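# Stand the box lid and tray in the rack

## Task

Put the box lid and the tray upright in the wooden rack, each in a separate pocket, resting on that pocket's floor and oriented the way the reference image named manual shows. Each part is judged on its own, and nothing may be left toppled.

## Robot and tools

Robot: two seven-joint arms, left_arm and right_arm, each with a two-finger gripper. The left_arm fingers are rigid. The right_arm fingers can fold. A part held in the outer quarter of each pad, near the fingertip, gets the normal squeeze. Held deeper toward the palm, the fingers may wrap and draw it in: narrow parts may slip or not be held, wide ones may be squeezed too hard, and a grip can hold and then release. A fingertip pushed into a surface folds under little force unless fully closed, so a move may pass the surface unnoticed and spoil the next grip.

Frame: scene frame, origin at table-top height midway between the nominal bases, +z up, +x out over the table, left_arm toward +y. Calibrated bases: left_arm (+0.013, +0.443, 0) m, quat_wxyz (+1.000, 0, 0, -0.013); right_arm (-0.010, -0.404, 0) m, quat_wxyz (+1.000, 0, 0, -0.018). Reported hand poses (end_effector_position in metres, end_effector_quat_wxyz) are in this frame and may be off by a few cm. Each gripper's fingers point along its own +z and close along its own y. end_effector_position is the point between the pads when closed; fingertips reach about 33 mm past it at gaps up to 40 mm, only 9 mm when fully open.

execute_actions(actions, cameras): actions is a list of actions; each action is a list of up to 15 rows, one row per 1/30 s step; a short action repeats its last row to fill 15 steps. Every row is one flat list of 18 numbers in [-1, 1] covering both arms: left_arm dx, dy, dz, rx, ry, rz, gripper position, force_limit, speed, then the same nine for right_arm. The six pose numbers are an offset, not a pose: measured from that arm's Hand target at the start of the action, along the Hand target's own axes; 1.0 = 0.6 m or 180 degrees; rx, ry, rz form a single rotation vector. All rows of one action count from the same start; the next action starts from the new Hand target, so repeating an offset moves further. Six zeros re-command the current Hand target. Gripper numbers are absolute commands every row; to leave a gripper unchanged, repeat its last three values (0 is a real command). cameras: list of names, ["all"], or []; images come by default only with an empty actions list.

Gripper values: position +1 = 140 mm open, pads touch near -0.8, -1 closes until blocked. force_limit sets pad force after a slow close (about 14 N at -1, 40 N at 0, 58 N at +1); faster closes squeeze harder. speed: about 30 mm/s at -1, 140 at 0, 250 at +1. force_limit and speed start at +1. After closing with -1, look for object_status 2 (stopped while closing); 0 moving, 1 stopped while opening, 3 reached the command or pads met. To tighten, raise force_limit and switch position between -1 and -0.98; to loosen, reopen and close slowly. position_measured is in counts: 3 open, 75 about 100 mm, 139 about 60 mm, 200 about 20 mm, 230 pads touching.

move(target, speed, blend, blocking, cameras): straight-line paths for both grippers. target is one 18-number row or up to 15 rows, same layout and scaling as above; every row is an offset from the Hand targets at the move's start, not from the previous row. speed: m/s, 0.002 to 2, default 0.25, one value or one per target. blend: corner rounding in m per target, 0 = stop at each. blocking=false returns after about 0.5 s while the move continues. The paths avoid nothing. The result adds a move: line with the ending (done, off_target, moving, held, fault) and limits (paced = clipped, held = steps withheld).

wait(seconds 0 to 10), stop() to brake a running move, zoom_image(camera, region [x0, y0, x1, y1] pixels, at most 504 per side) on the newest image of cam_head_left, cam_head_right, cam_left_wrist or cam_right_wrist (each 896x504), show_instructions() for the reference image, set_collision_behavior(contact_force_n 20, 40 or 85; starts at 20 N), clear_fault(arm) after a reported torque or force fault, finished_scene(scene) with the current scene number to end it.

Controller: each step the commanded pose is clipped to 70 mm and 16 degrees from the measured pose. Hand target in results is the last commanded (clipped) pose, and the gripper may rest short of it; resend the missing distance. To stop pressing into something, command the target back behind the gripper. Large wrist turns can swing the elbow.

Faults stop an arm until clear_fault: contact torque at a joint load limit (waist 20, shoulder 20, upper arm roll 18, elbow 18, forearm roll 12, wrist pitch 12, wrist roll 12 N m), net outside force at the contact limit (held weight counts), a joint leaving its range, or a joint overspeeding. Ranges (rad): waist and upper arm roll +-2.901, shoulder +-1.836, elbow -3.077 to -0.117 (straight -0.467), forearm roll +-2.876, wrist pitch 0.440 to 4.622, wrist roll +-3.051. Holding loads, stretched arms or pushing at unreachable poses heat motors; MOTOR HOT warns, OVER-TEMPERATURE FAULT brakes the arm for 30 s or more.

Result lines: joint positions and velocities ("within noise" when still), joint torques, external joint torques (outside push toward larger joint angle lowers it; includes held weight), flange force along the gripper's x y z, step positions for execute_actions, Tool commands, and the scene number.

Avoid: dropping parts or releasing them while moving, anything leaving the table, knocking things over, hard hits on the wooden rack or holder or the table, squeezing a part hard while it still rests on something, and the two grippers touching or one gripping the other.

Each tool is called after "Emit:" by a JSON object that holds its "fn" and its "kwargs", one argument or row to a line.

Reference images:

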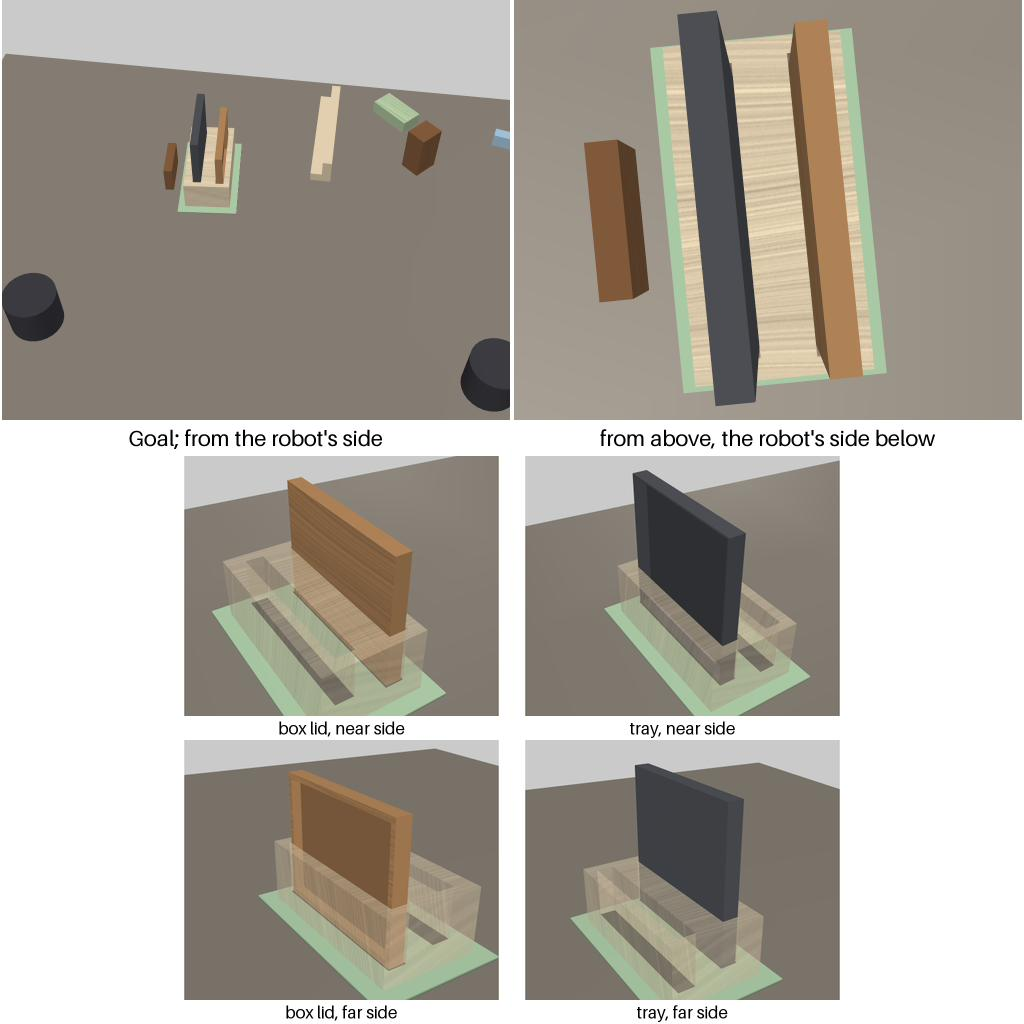

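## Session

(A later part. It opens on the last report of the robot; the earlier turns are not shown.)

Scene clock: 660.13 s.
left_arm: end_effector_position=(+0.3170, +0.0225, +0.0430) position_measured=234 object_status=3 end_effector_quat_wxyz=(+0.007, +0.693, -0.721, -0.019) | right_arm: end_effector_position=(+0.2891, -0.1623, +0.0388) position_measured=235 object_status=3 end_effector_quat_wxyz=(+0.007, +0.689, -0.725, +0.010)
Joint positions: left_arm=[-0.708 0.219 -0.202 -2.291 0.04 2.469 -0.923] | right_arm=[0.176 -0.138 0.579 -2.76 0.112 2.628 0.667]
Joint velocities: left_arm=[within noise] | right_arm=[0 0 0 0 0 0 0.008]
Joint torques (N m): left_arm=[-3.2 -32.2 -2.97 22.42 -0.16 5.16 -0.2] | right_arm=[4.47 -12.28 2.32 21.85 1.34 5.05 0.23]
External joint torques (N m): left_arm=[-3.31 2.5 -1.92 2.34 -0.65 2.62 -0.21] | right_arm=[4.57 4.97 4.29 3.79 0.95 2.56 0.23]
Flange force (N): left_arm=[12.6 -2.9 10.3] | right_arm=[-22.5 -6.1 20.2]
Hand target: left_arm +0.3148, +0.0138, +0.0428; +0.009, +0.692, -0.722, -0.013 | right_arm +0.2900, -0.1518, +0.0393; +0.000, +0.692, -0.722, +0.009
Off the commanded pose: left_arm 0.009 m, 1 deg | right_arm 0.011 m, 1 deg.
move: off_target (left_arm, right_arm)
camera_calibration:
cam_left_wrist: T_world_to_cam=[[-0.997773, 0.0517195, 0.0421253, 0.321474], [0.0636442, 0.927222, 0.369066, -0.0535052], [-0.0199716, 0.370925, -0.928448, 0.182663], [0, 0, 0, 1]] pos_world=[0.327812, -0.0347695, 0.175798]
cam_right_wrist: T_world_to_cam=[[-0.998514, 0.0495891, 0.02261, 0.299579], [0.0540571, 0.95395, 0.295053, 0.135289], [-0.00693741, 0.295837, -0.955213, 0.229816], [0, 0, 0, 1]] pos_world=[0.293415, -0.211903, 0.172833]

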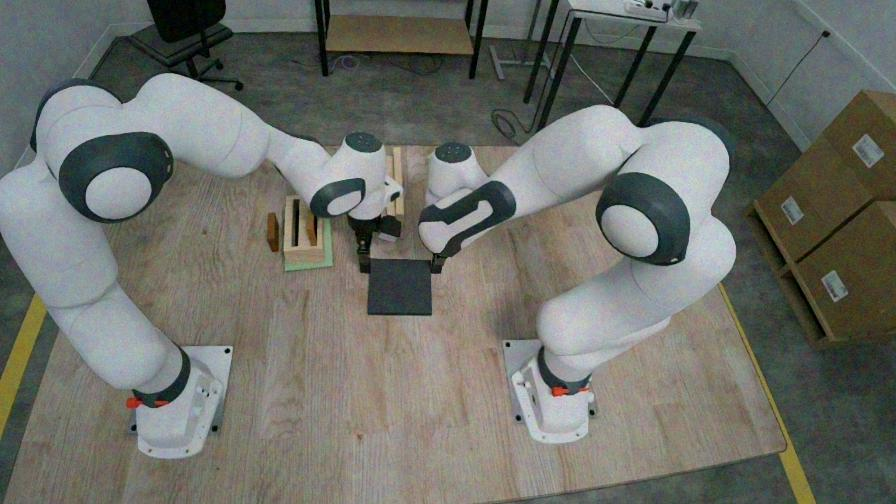

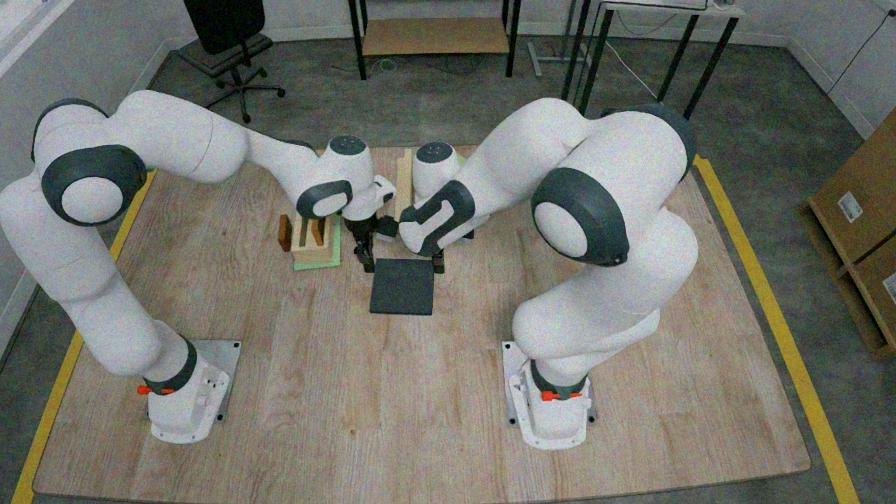

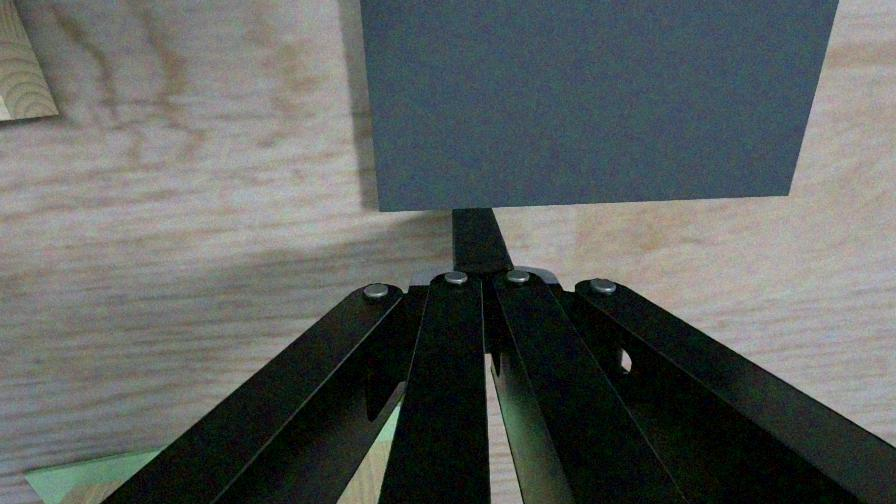

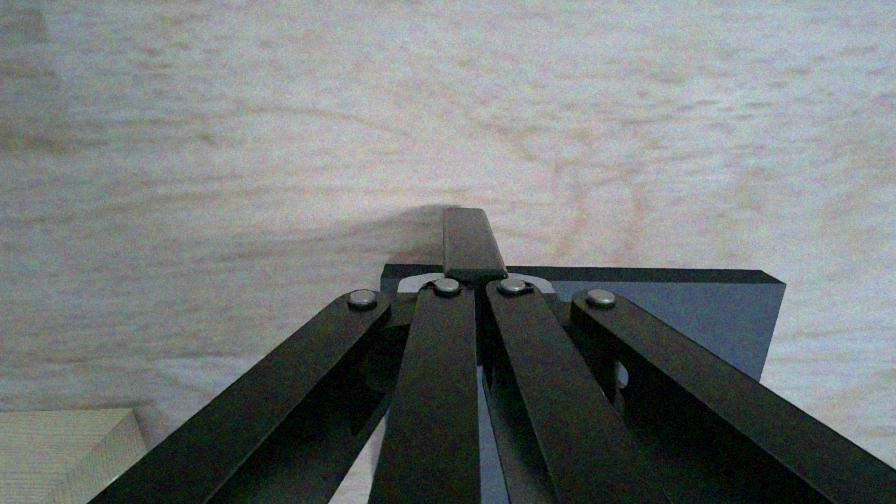

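Emit:
{"fn": "move", "kwargs": {
  "target": [
    [0,0.0207,-0.0825,0,0,0,-1,-1,0.5,0,0.0207,-0.0825,0,0,0,-1,-1,0.5],
    [0,0.0695,-0.1462,0,0,0,-1,-1,0.5,0,0.0695,-0.1462,0,0,0,-1,-1,0.5]
  ],
  "speed": 0.05,
  "blend": [0.015,0],
  "cameras": ["cam_head_left","cam_head_right","cam_left_wrist","cam_right_wrist"]
}}

Emit:
{"fn": "zoom_image", "kwargs": {
  "camera": "cam_head_right",
  "region": [340, 200, 460, 340]
}}

Scene clock: 671.13 s.
left_arm: end_effector_position=(+0.2758, +0.0278, +0.1242) position_measured=234 object_status=3 end_effector_quat_wxyz=(+0.005, +0.691, -0.723, -0.027) | right_arm: end_effector_position=(+0.2437, -0.1570, +0.1215) position_measured=235 object_status=3 end_effector_quat_wxyz=(+0.010, +0.692, -0.722, +0.010)
Joint positions: left_arm=[-0.728 0.002 -0.244 -2.321 -0.025 2.271 -0.936] | right_arm=[0.36 -0.481 0.494 -2.779 0.272 2.308 0.622]
Joint velocities: left_arm=[within noise] | right_arm=[0.001 0.001 -0.001 0.001 0 -0.004 0.001]
Joint torques (N m): left_arm=[-2.4 -31.77 -1.35 26.43 -1.11 5.35 -0.39] | right_arm=[2.92 -11.41 -5.76 25.74 2.36 4.37 0.07]
External joint torques (N m): left_arm=[-2.59 -2.31 -1.54 4.18 -1.7 2.85 -0.39] | right_arm=[2.99 -0.61 -0.44 4.18 1.82 1.89 0.06]
Flange force (N): left_arm=[6.8 1.5 -1.2] | right_arm=[-6.9 1.1 -1.1]
Hand target: left_arm +0.2759, +0.0151, +0.1318; +0.009, +0.692, -0.722, -0.013 | right_arm +0.2472, -0.1489, +0.1265; +0.000, +0.692, -0.722, +0.009
Off the commanded pose: left_arm 0.015 m, 2 deg | right_arm 0.010 m, 1 deg.
move: off_target (left_arm, right_arm)
camera_calibration:
cam_left_wrist: T_world_to_cam=[[-0.997115, 0.0564828, 0.050717, 0.275268], [0.0716295, 0.92128, 0.382246, -0.089499], [-0.0251342, 0.384776, -0.922668, 0.255702], [0, 0, 0, 1]] pos_world=[0.287311, -0.0314822, 0.256178]
cam_right_wrist: T_world_to_cam=[[-0.998776, 0.0415894, 0.0267822, 0.250404], [0.0475729, 0.955954, 0.289634, 0.110809], [-0.0135568, 0.290554, -0.956763, 0.307946], [0, 0, 0, 1]] pos_world=[0.249, -0.205817, 0.255831]

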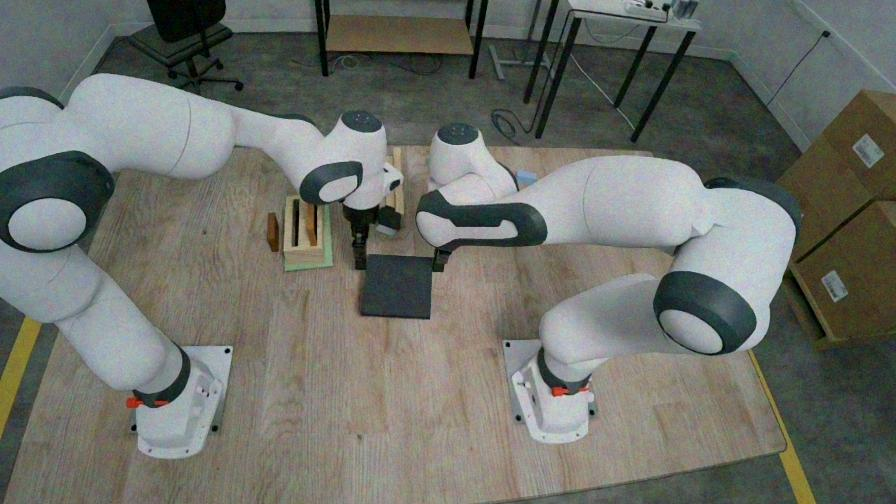

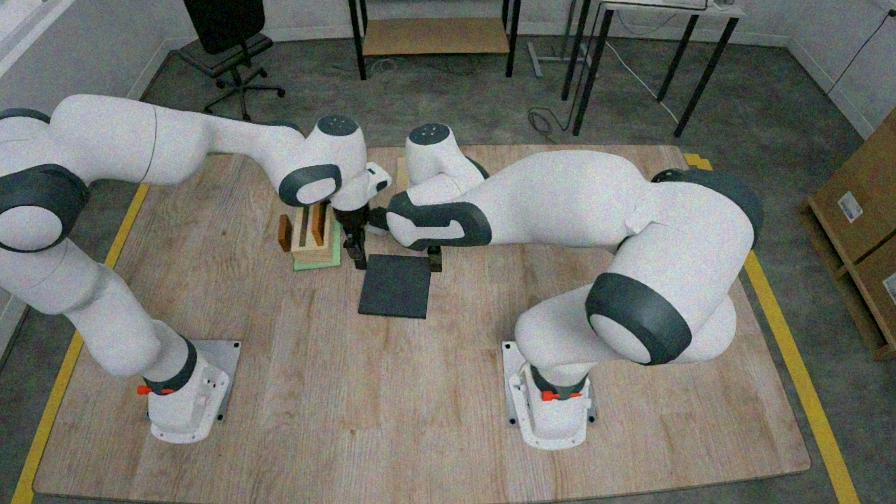

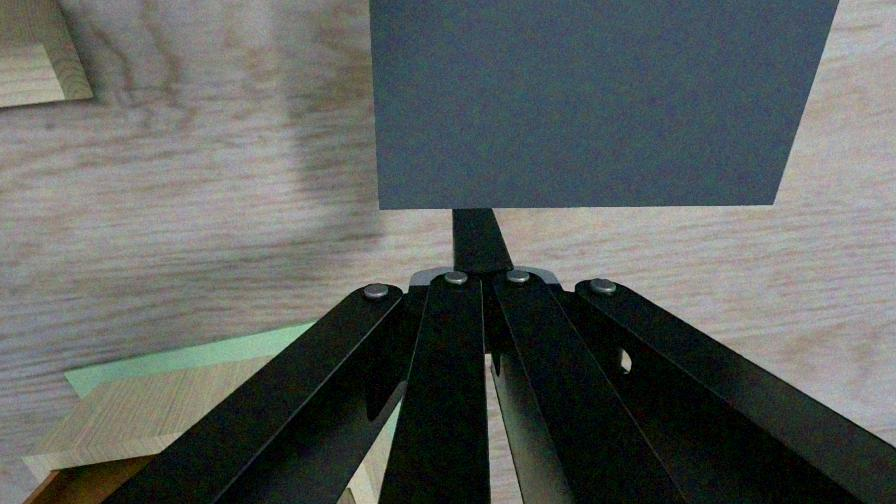

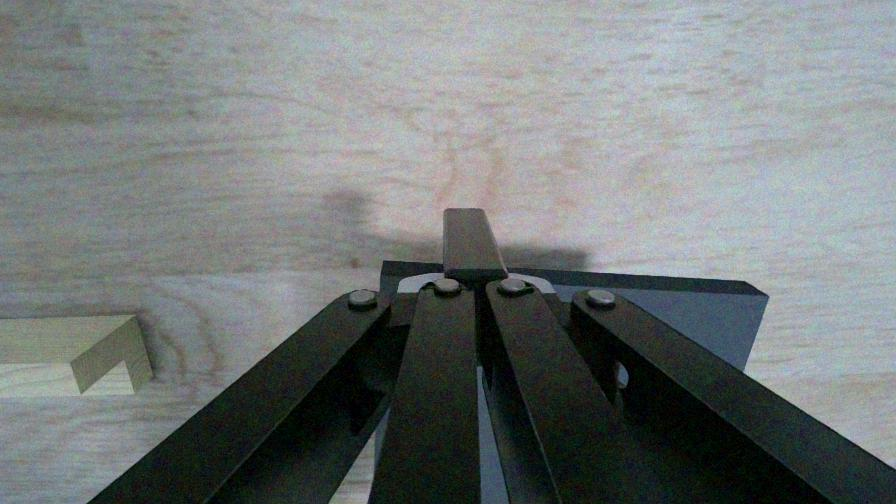

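Scaled by 3.600 from the camera's 896x504 image, which has a finer 1280x720 frame.

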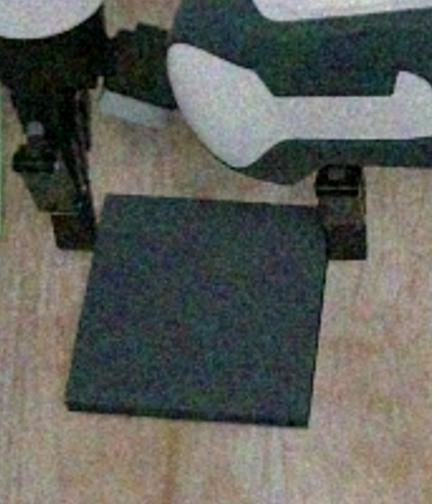

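Emit:
{"fn": "move", "kwargs": {
  "target": [
    [0,-0.0488,0.0637,0,0,0,-1,-1,0.5,0,-0.0488,0.0637,0,0,0,-1,-1,0.5],
    [0,-0.0695,0.1480,0,0,0,-1,-1,0.5,0,-0.0695,0.1480,0,0,0,-1,-1,0.5],
    [-0.010,-0.0695,0.1480,0,0,0,-1,-1,0.5,0.010,-0.0695,0.1480,0,0,0,-1,-1,0.5]
  ],
  "speed": [0.06,0.05,0.03],
  "blend": [0.015,0,0]
}}

Scene clock: 687.43 s.
left_arm: end_effector_position=(+0.3131, +0.0245, +0.0392) position_measured=234 object_status=3 end_effector_quat_wxyz=(+0.007, +0.694, -0.719, -0.020) | right_arm: end_effector_position=(+0.2866, -0.1608, +0.0362) position_measured=235 object_status=3 end_effector_quat_wxyz=(+0.006, +0.691, -0.723, +0.009)
Joint positions: left_arm=[-0.706 0.219 -0.207 -2.303 0.041 2.479 -0.932] | right_arm=[0.209 -0.131 0.55 -2.766 0.106 2.641 0.671]
Joint torques (N m): left_arm=[0.15 -35.14 -0.44 20.26 0.18 3.81 0.12] | right_arm=[0.62 -17.53 -2.24 18.9 0.9 3.59 -0.18]
External joint torques (N m): left_arm=[0.22 -0.59 0.81 0.33 -0.31 1.27 0.12] | right_arm=[0.63 -0.01 -0.54 1.05 0.52 1.11 -0.18]
Flange force (N): left_arm=[-2.1 0.3 1.6] | right_arm=[0.4 0.1 0.5]
Hand target: left_arm +0.3151, +0.0198, +0.0418; +0.009, +0.692, -0.722, -0.013 | right_arm +0.2898, -0.1578, +0.0383; +0.000, +0.692, -0.722, +0.009
Off the commanded pose: left_arm 0.006 m, 1 deg | right_arm 0.005 m, 1 deg.
move: off_target (left_arm, right_arm)

Emit:
{"fn": "move", "kwargs": {
  "target": [
    [0.0025,0,0,0,0,0,-1,-1,0.5,-0.0025,0,0,0,0,0,-1,-1,0.5],
    [0.0025,0.0207,-0.0825,0,0,0,-1,-1,0.5,-0.0025,0.0207,-0.0825,0,0,0,-1,-1,0.5]
  ],
  "speed": [0.02,0.05],
  "cameras": ["cam_head_right","cam_right_wrist"]
}}

Emit:
{"fn": "zoom_image", "kwargs": {
  "camera": "cam_head_right",
  "region": [340, 200, 460, 340]
}}

Scene clock: 693.47 s.
left_arm: end_effector_position=(+0.3040, +0.0259, +0.0865) position_measured=234 object_status=3 end_effector_quat_wxyz=(+0.006, +0.695, -0.718, -0.021) | right_arm: end_effector_position=(+0.2745, -0.1598, +0.0843) position_measured=235 object_status=3 end_effector_quat_wxyz=(+0.005, +0.689, -0.725, +0.009)
Joint positions: left_arm=[-0.704 0.107 -0.224 -2.305 0.007 2.371 -0.926] | right_arm=[0.296 -0.313 0.497 -2.767 0.207 2.47 0.623]
Joint velocities: left_arm=[within noise] | right_arm=[0.003 0.001 -0.002 0.001 0.001 -0.004 -0.004]
Joint torques (N m): left_arm=[-1 -33.92 -0.97 23.89 -0.49 3.95 0.18] | right_arm=[1.29 -14.74 -4.22 22.66 1.26 3.38 -0.29]
External joint torques (N m): left_arm=[-1.1 -1.61 -0.43 2.47 -1.04 1.38 0.17] | right_arm=[1.3 -0.08 -0.62 2.48 0.79 0.88 -0.29]
Flange force (N): left_arm=[2.5 -0.3 -1.9] | right_arm=[-2.7 -1.7 -1.3]
Hand target: left_arm +0.3041, +0.0185, +0.0916; +0.009, +0.692, -0.722, -0.013 | right_arm +0.2768, -0.1551, +0.0876; +0.000, +0.692, -0.722, +0.009
Off the commanded pose: left_arm 0.009 m, 1 deg | right_arm 0.006 m, 1 deg.
move: off_target (left_arm, right_arm)
camera_calibration:
cam_right_wrist: T_world_to_cam=[[-0.99856, 0.0493501, 0.021031, 0.283979], [0.0533791, 0.953023, 0.298159, 0.120004], [-0.00532881, 0.298852, -0.954285, 0.272442], [0, 0, 0, 1]] pos_world=[0.278616, -0.2098, 0.218235]
Images, in order (width x height): cam_head_right 896x504, cam_right_wrist 896x504.

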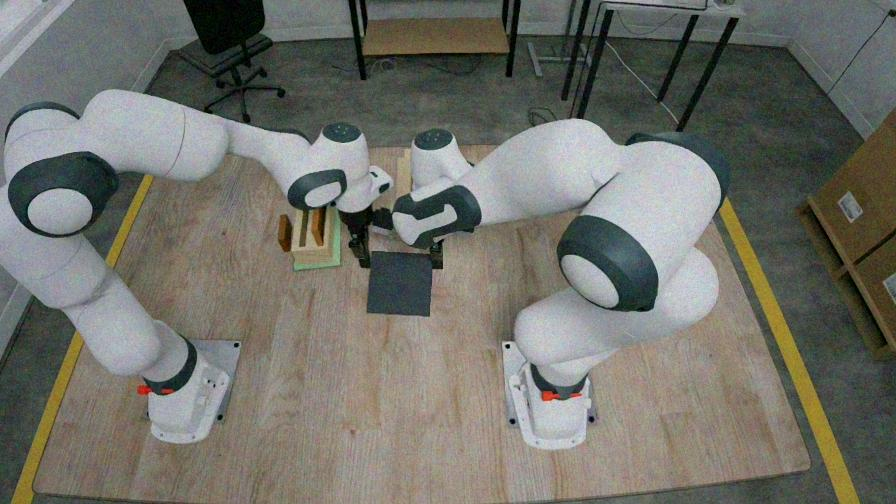

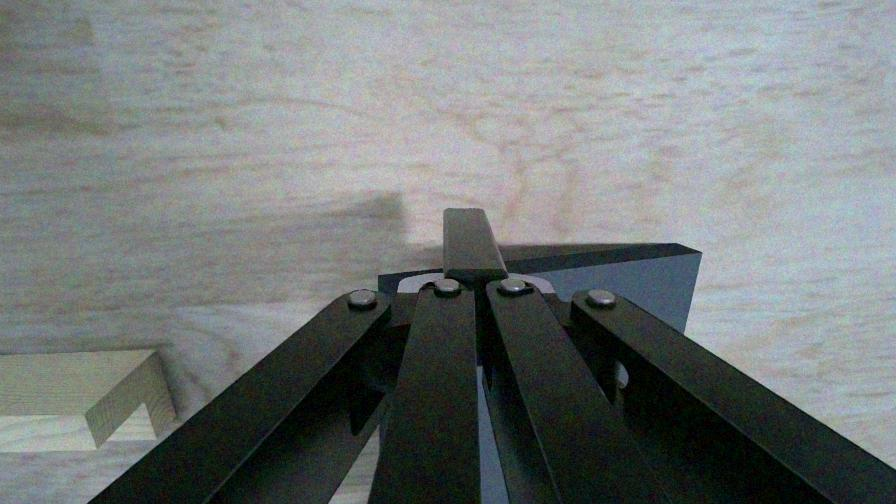

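Scaled by 3.600 from the camera's 896x504 image, which has a finer 1280x720 frame.

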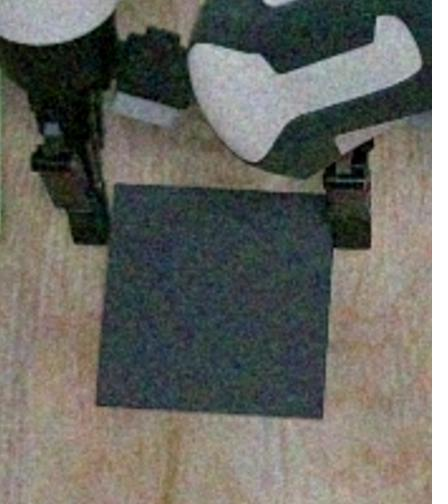

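Emit:
{"fn": "move", "kwargs": {
  "target": [
    [0,0.0488,-0.0637,0,0,0,-1,-1,0.5,0,0.0488,-0.0637,0,0,0,-1,-1,0.5],
    [0,0.1182,-0.1037,0,0,0,-1,-1,0.5,0,0.1182,-0.1037,0,0,0,-1,-1,0.5]
  ],
  "speed": [0.05,0.05],
  "blend": [0.01,0],
  "cameras": ["cam_head_left","cam_head_right","cam_left_wrist","cam_right_wrist"]
}}

Emit:
{"fn": "zoom_image", "kwargs": {
  "camera": "cam_head_right",
  "region": [340, 200, 460, 340]
}}

Scene clock: 700.53 s.
left_arm: end_effector_position=(+0.2359, +0.0287, +0.1510) position_measured=234 object_status=3 end_effector_quat_wxyz=(+0.006, +0.689, -0.724, -0.021) | right_arm: end_effector_position=(+0.2041, -0.1566, +0.1458) position_measured=235 object_status=3 end_effector_quat_wxyz=(+0.006, +0.693, -0.720, +0.011)
Joint positions: left_arm=[-0.754 -0.114 -0.283 -2.377 -0.068 2.228 -0.969] | right_arm=[0.467 -0.649 0.469 -2.827 0.317 2.194 0.659]
Joint velocities: left_arm=[0 -0.001 0 -0.001 -0.002 -0.001 -0.007] | right_arm=[-0.001 0.001 0 0 0.001 -0.003 0.005]
Joint torques (N m): left_arm=[-1.14 -27.37 0.81 25.4 -0.65 4.4 -0.43] | right_arm=[1.42 -7.26 -6.87 24.78 2.05 3.63 0.22]
External joint torques (N m): left_arm=[-1.23 -1.62 -0.1 2.57 -1.27 1.85 -0.44] | right_arm=[1.49 -0.51 -0.55 2.43 1.45 1.14 0.22]
Flange force (N): left_arm=[2.8 1.3 -0.9] | right_arm=[-4.3 1.3 -0.5]
Hand target: left_arm +0.2352, +0.0212, +0.1560; +0.009, +0.692, -0.722, -0.013 | right_arm +0.2051, -0.1513, +0.1489; +0.000, +0.692, -0.722, +0.009
Off the commanded pose: left_arm 0.009 m, 1 deg | right_arm 0.006 m, 1 deg.
move: off_target (left_arm, right_arm)
camera_calibration:
cam_left_wrist: T_world_to_cam=[[-0.997184, 0.0605237, 0.0442746, 0.234923], [0.072718, 0.924657, 0.373794, -0.0968546], [-0.0183154, 0.375961, -0.926454, 0.278253], [0, 0, 0, 1]] pos_world=[0.246401, -0.0292734, 0.283591]
cam_right_wrist: T_world_to_cam=[[-0.999115, 0.0364533, 0.0209948, 0.210257], [0.0410318, 0.954517, 0.295318, 0.105632], [-0.00927452, 0.295918, -0.955168, 0.330246], [0, 0, 0, 1]] pos_world=[0.208799, -0.206219, 0.279831]

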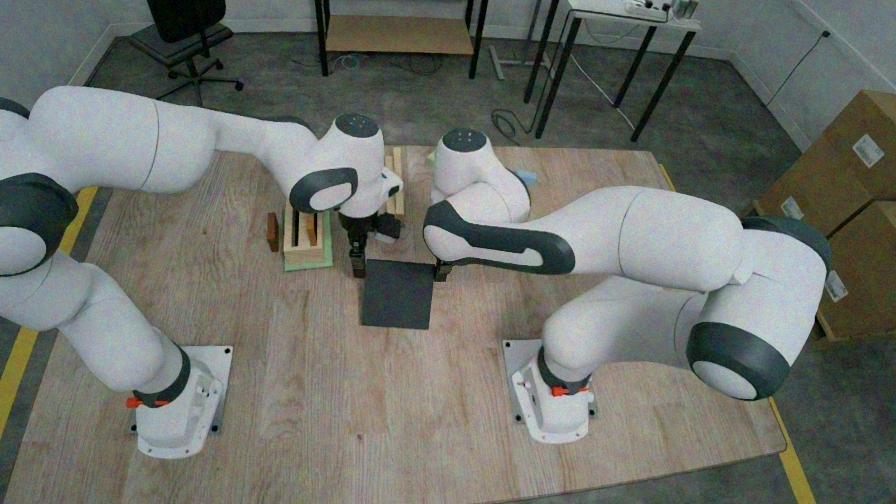

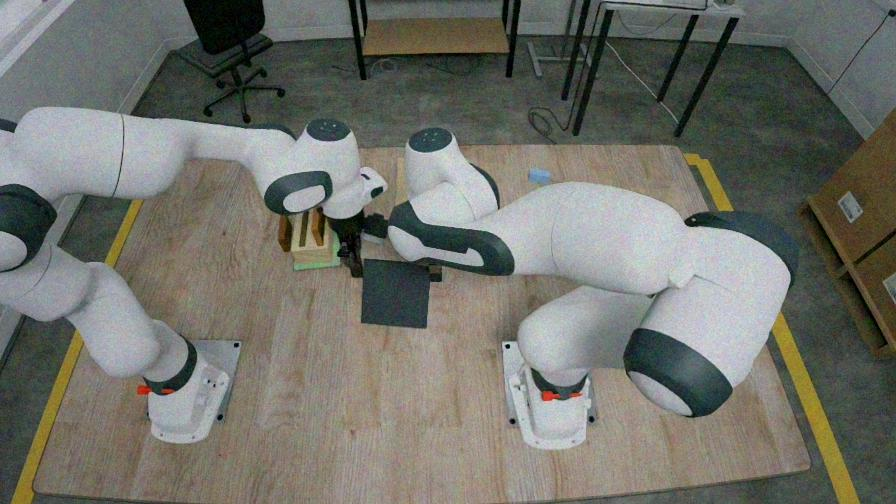

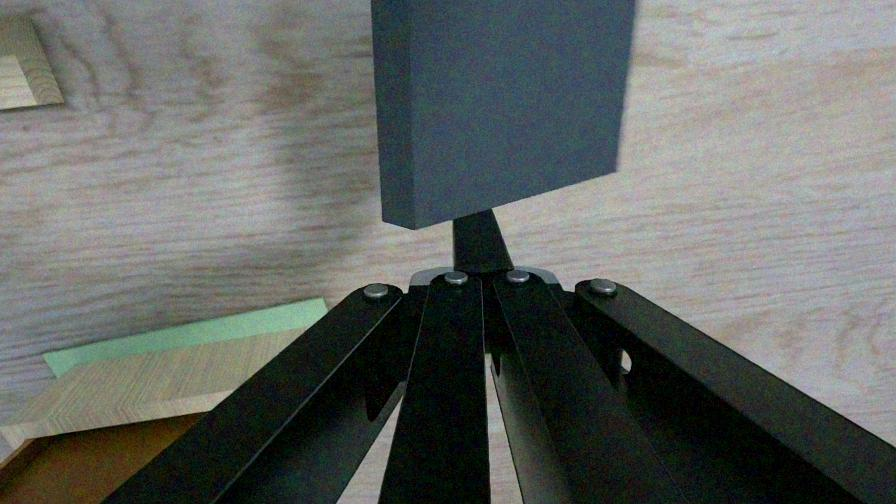

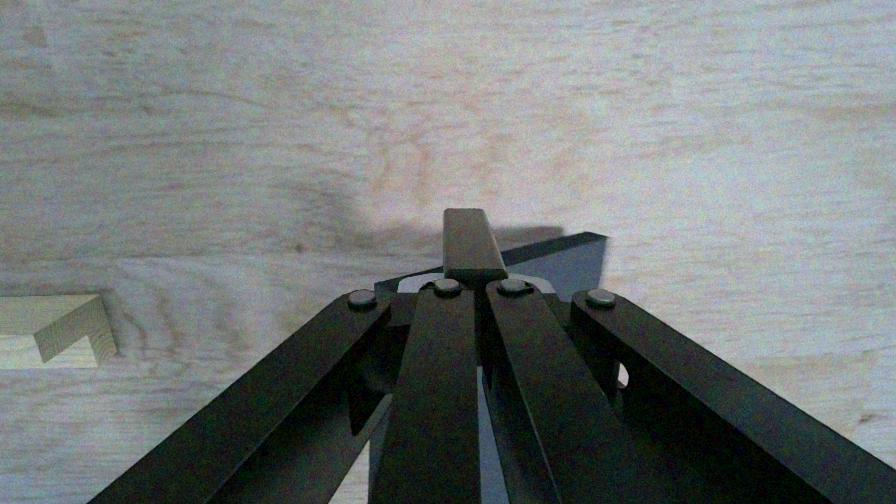

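Scaled by 3.600 from the camera's 896x504 image, which has a finer 1280x720 frame.

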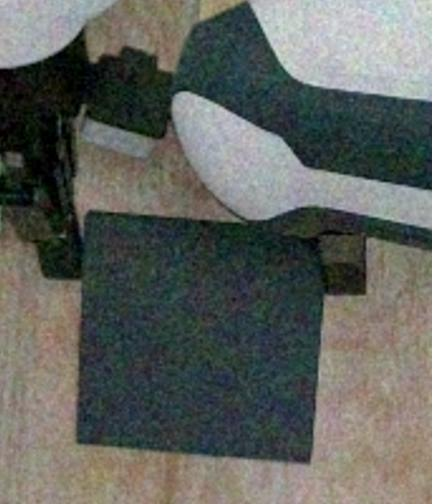

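Emit:
{"fn": "move", "kwargs": {
  "target": [0,0.0775,-0.008,0,0,0,-1,-1,0.5,0,0.0775,-0.008,0,0,0,-1,-1,0.5],
  "speed": 0.05,
  "cameras": ["cam_head_left","cam_head_right","cam_left_wrist","cam_right_wrist"]
}}

Emit:
{"fn": "zoom_image", "kwargs": {
  "camera": "cam_head_right",
  "region": [340, 200, 460, 340]
}}

Emit:
{"fn": "zoom_image", "kwargs": {
  "camera": "cam_head_left",
  "region": [340, 200, 460, 340]
}}

Scene clock: 713.87 s.
left_arm: end_effector_position=(+0.1892, +0.0303, +0.1574) position_measured=234 object_status=3 end_effector_quat_wxyz=(+0.005, +0.689, -0.725, -0.022) | right_arm: end_effector_position=(+0.1574, -0.1545, +0.1500) position_measured=235 object_status=3 end_effector_quat_wxyz=(+0.007, +0.694, -0.720, +0.011)
Joint positions: left_arm=[-0.793 -0.194 -0.331 -2.44 -0.109 2.216 -1.025] | right_arm=[0.562 -0.782 0.504 -2.883 0.385 2.115 0.722]
Joint velocities: left_arm=[-0.001 0 0.001 0 0 0 -0.005] | right_arm=[0.001 0 0 0.001 0 -0.002 0.007]
Joint torques (N m): left_arm=[-0.72 -24.37 1.89 25.31 -0.64 4.53 -0.27] | right_arm=[0.8 -3.87 -8.35 24.6 2.04 3.86 0.28]
External joint torques (N m): left_arm=[-0.77 -1.58 0.24 2.45 -1.26 1.98 -0.27] | right_arm=[0.85 -0.66 -0.95 2.26 1.42 1.36 0.28]
Flange force (N): left_arm=[1.7 1.0 -0.5] | right_arm=[-3.6 0.7 0.1]
Hand target: left_arm +0.1889, +0.0232, +0.1623; +0.009, +0.692, -0.722, -0.013 | right_arm +0.1586, -0.1493, +0.1530; +0.000, +0.692, -0.722, +0.009
Off the commanded pose: left_arm 0.009 m, 1 deg | right_arm 0.006 m, 1 deg.
move: off_target (left_arm, right_arm)
camera_calibration:
cam_left_wrist: T_world_to_cam=[[-0.997114, 0.0619221, 0.0439257, 0.187909], [0.0739001, 0.924201, 0.374689, -0.0976925], [-0.0173946, 0.376853, -0.92611, 0.282406], [0, 0, 0, 1]] pos_world=[0.199498, -0.0277741, 0.28989]
cam_right_wrist: T_world_to_cam=[[-0.999162, 0.0352877, 0.0207519, 0.163458], [0.0398294, 0.955097, 0.293604, 0.104784], [-0.00945943, 0.294185, -0.955702, 0.333039], [0, 0, 0, 1]] pos_world=[0.162298, -0.203822, 0.284129]

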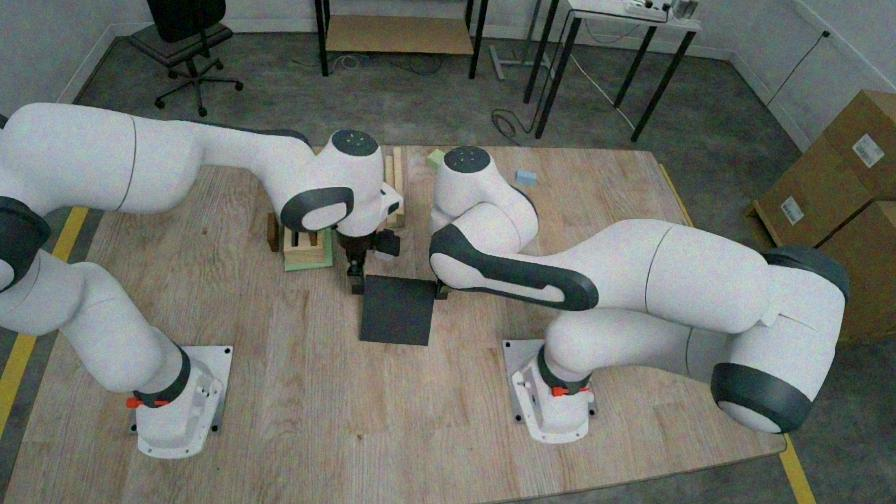

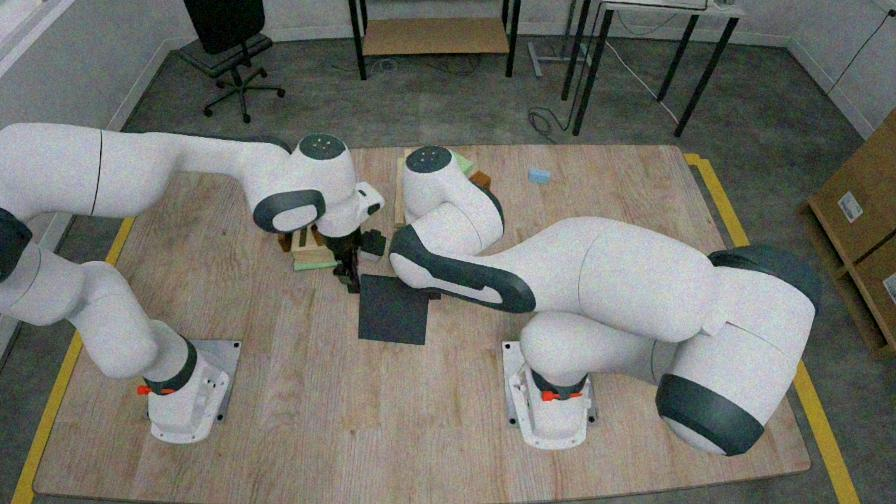

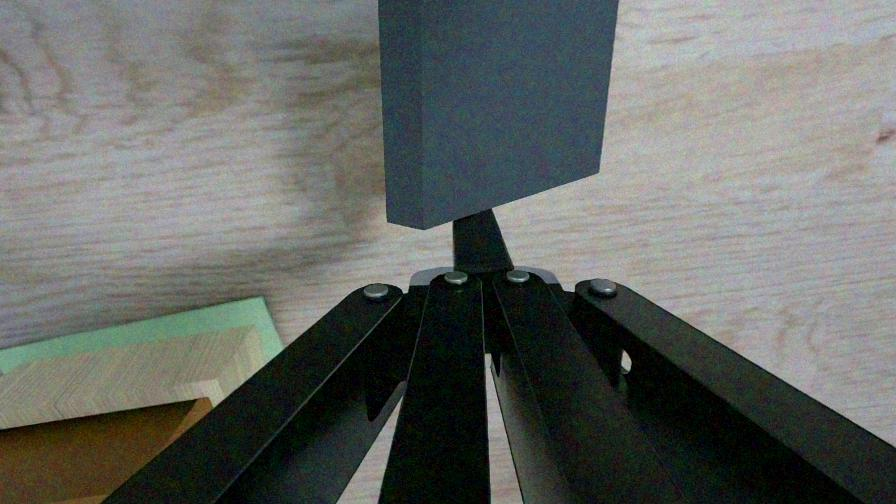

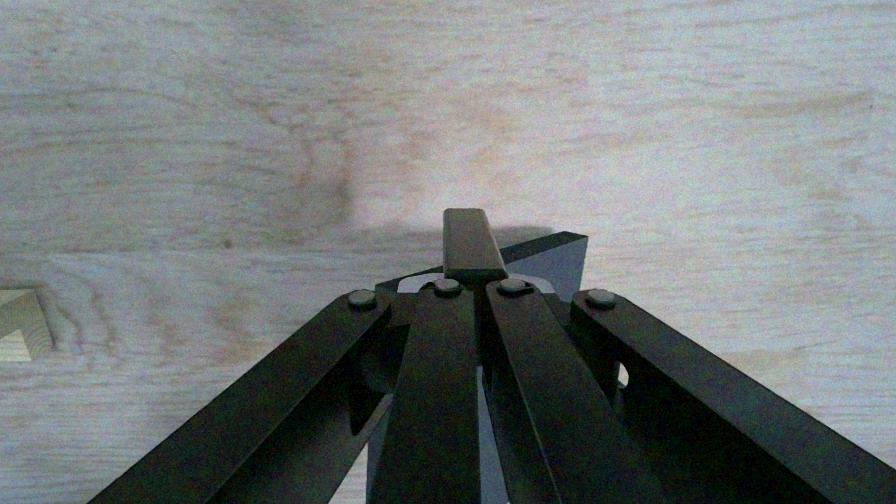

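Scaled by 3.600 from the camera's 896x504 image, which has a finer 1280x720 frame.

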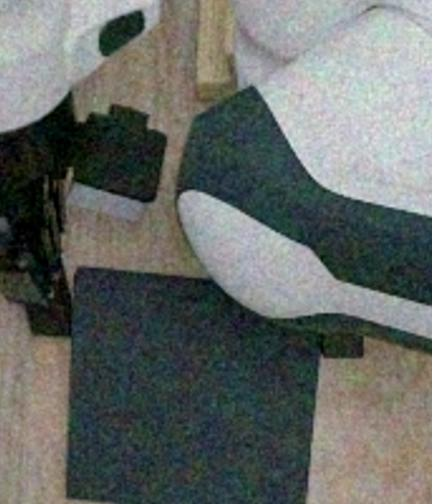

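Scaled by 3.600 from the camera's 896x504 image, which has a finer 1280x720 frame.

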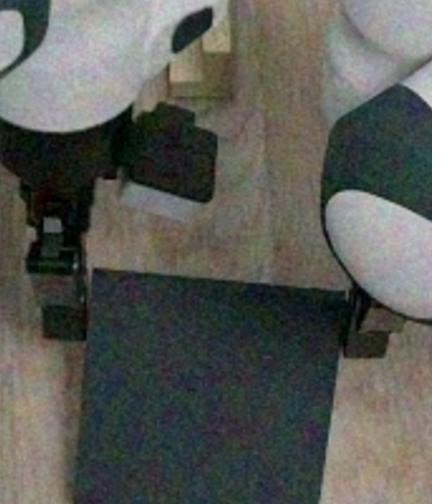

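Emit:
{"fn": "move", "kwargs": {
  "target": [
    [0,-0.15,-0.05,0.1,0,0,-1,-1,0.5,0,-0.15,-0.05,0.1,0,0,-1,-1,0.5],
    [0,-0.218,-0.035,0.278,0,0,-1,-1,0.5,0,-0.218,-0.035,0.278,0,0,-1,-1,0.5]
  ],
  "speed": [0.12,0.12],
  "blend": [0.02,0],
  "cameras": ["cam_head_left","cam_head_right","cam_left_wrist","cam_right_wrist"]
}}

Emit:
{"fn": "zoom_image", "kwargs": {
  "camera": "cam_head_right",
  "region": [340, 160, 460, 300]
}}

Emit:
{"fn": "zoom_image", "kwargs": {
  "camera": "cam_head_left",
  "region": [340, 160, 460, 300]
}}

Scene clock: 738.03 s.
left_arm: end_effector_position=(+0.3248, +0.0270, +0.1773) position_measured=234 object_status=3 end_effector_quat_wxyz=(-0.292, +0.633, -0.657, +0.287) | right_arm: end_effector_position=(+0.2911, -0.1650, +0.1718) position_measured=235 object_status=3 end_effector_quat_wxyz=(-0.280, +0.619, -0.660, +0.319)
Joint positions: left_arm=[-0.266 -0.238 -0.948 -2.565 1.048 2.438 -2.046] | right_arm=[0.271 -1.421 1.568 -3.048 1.014 2.477 0.691]
Joint velocities: left_arm=[within noise] | right_arm=[-0.001 0 0 0 0.001 -0.001 -0.004]
Joint torques (N m): left_arm=[-1.94 -11.23 4.34 24.35 0.64 2.97 -0.32] | right_arm=[2.68 9.24 -19.43 6.2 1.87 5.13 -0.4]
External joint torques (N m): left_arm=[-2.09 0.34 -1 3.03 0.74 2.19 -0.24] | right_arm=[2.72 -1.11 -2.7 4.81 1.03 2.01 -0.32]
Flange force (N): left_arm=[6.0 0.2 3.2] | right_arm=[-5.0 -5.5 -6.3]
Hand target: left_arm +0.3202, +0.0174, +0.1792; -0.284, +0.630, -0.660, +0.294 | right_arm +0.2890, -0.1546, +0.1758; -0.293, +0.627, -0.651, +0.314
Off the commanded pose: left_arm 0.011 m, 1 deg | right_arm 0.011 m, 2 deg.
joint read past its limit (right arm) — joint 4 (elbow), lower limit, where the elbow is as bent as it goes.
joint sent to its limit (right arm) — joint 4 (elbow), lower limit, where the elbow is as bent as it goes. The joint targets still meet the commanded pose.
move: off_target (left_arm, right_arm)
camera_calibration:
cam_left_wrist: T_world_to_cam=[[-0.667597, 0.044917, -0.743167, 0.355573], [-0.231469, 0.936191, 0.264515, 0.00630283], [0.707627, 0.34861, -0.614601, 0.0145622], [0, 0, 0, 1]] pos_world=[0.228534, -0.0269485, 0.271533]
cam_right_wrist: T_world_to_cam=[[-0.660484, 0.0293625, -0.750266, 0.329785], [-0.167248, 0.968377, 0.185133, 0.184183], [0.731976, 0.247758, -0.634687, 0.0796389], [0, 0, 0, 1]] pos_world=[0.190328, -0.207773, 0.263874]

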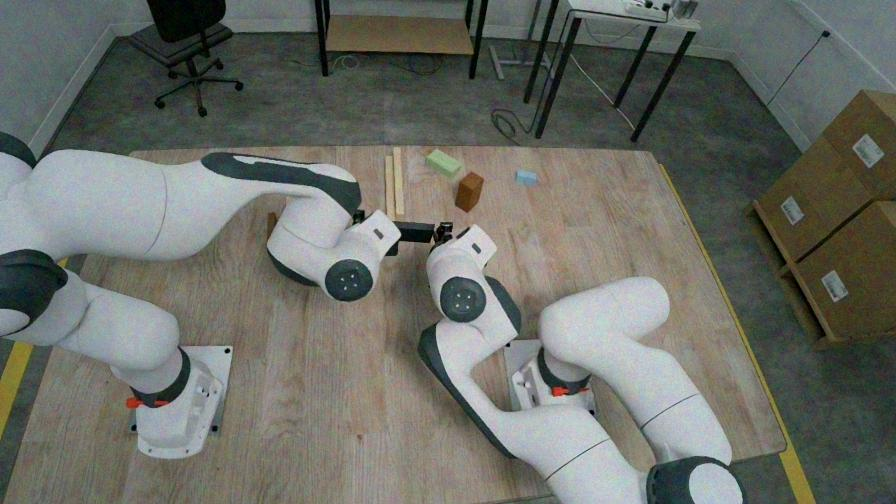

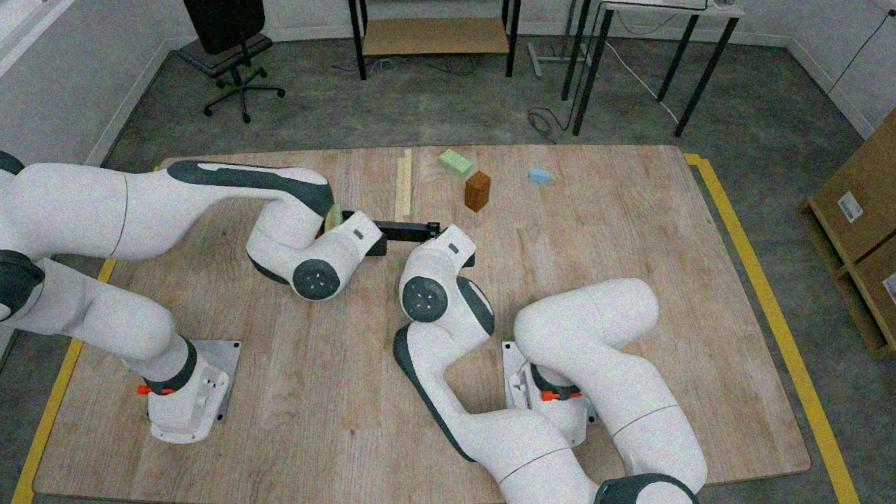

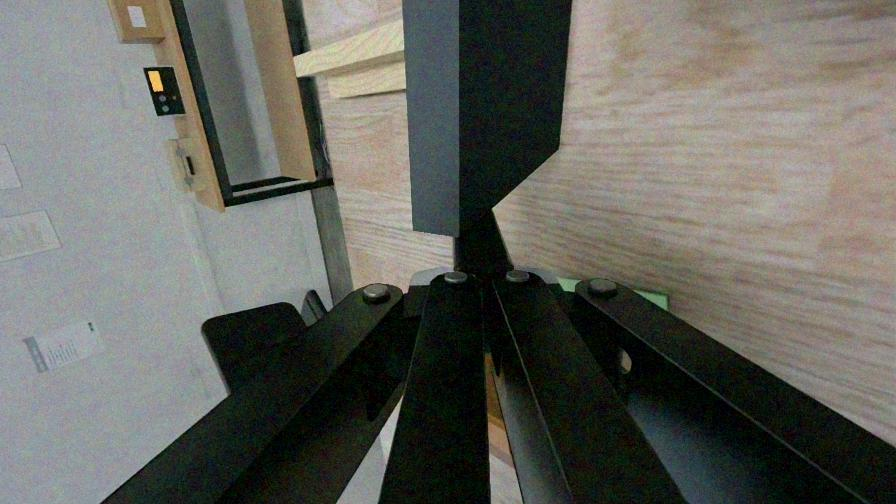

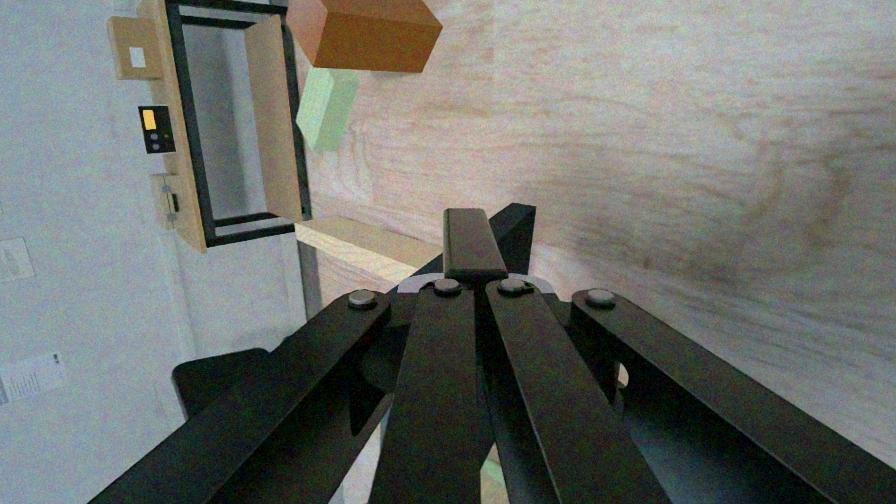

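Scaled by 3.600 from the camera's 896x504 image, which has a finer 1280x720 frame.

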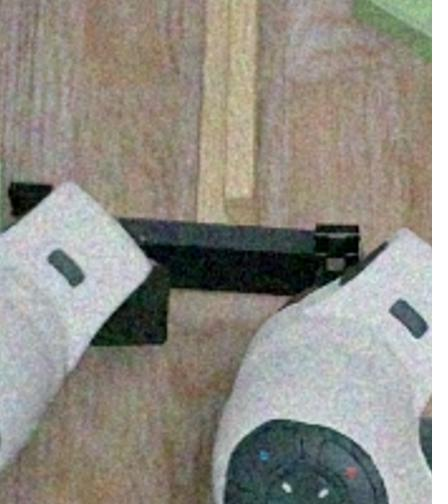

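Scaled by 3.600 from the camera's 896x504 image, which has a finer 1280x720 frame.

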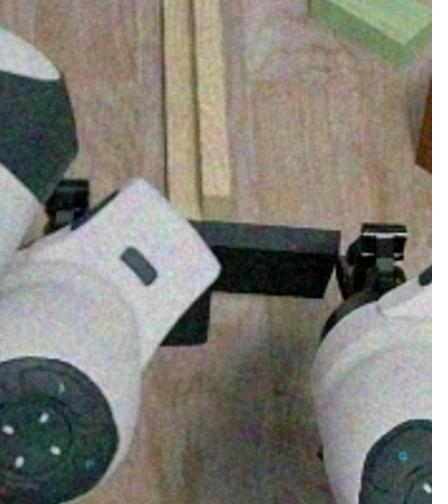

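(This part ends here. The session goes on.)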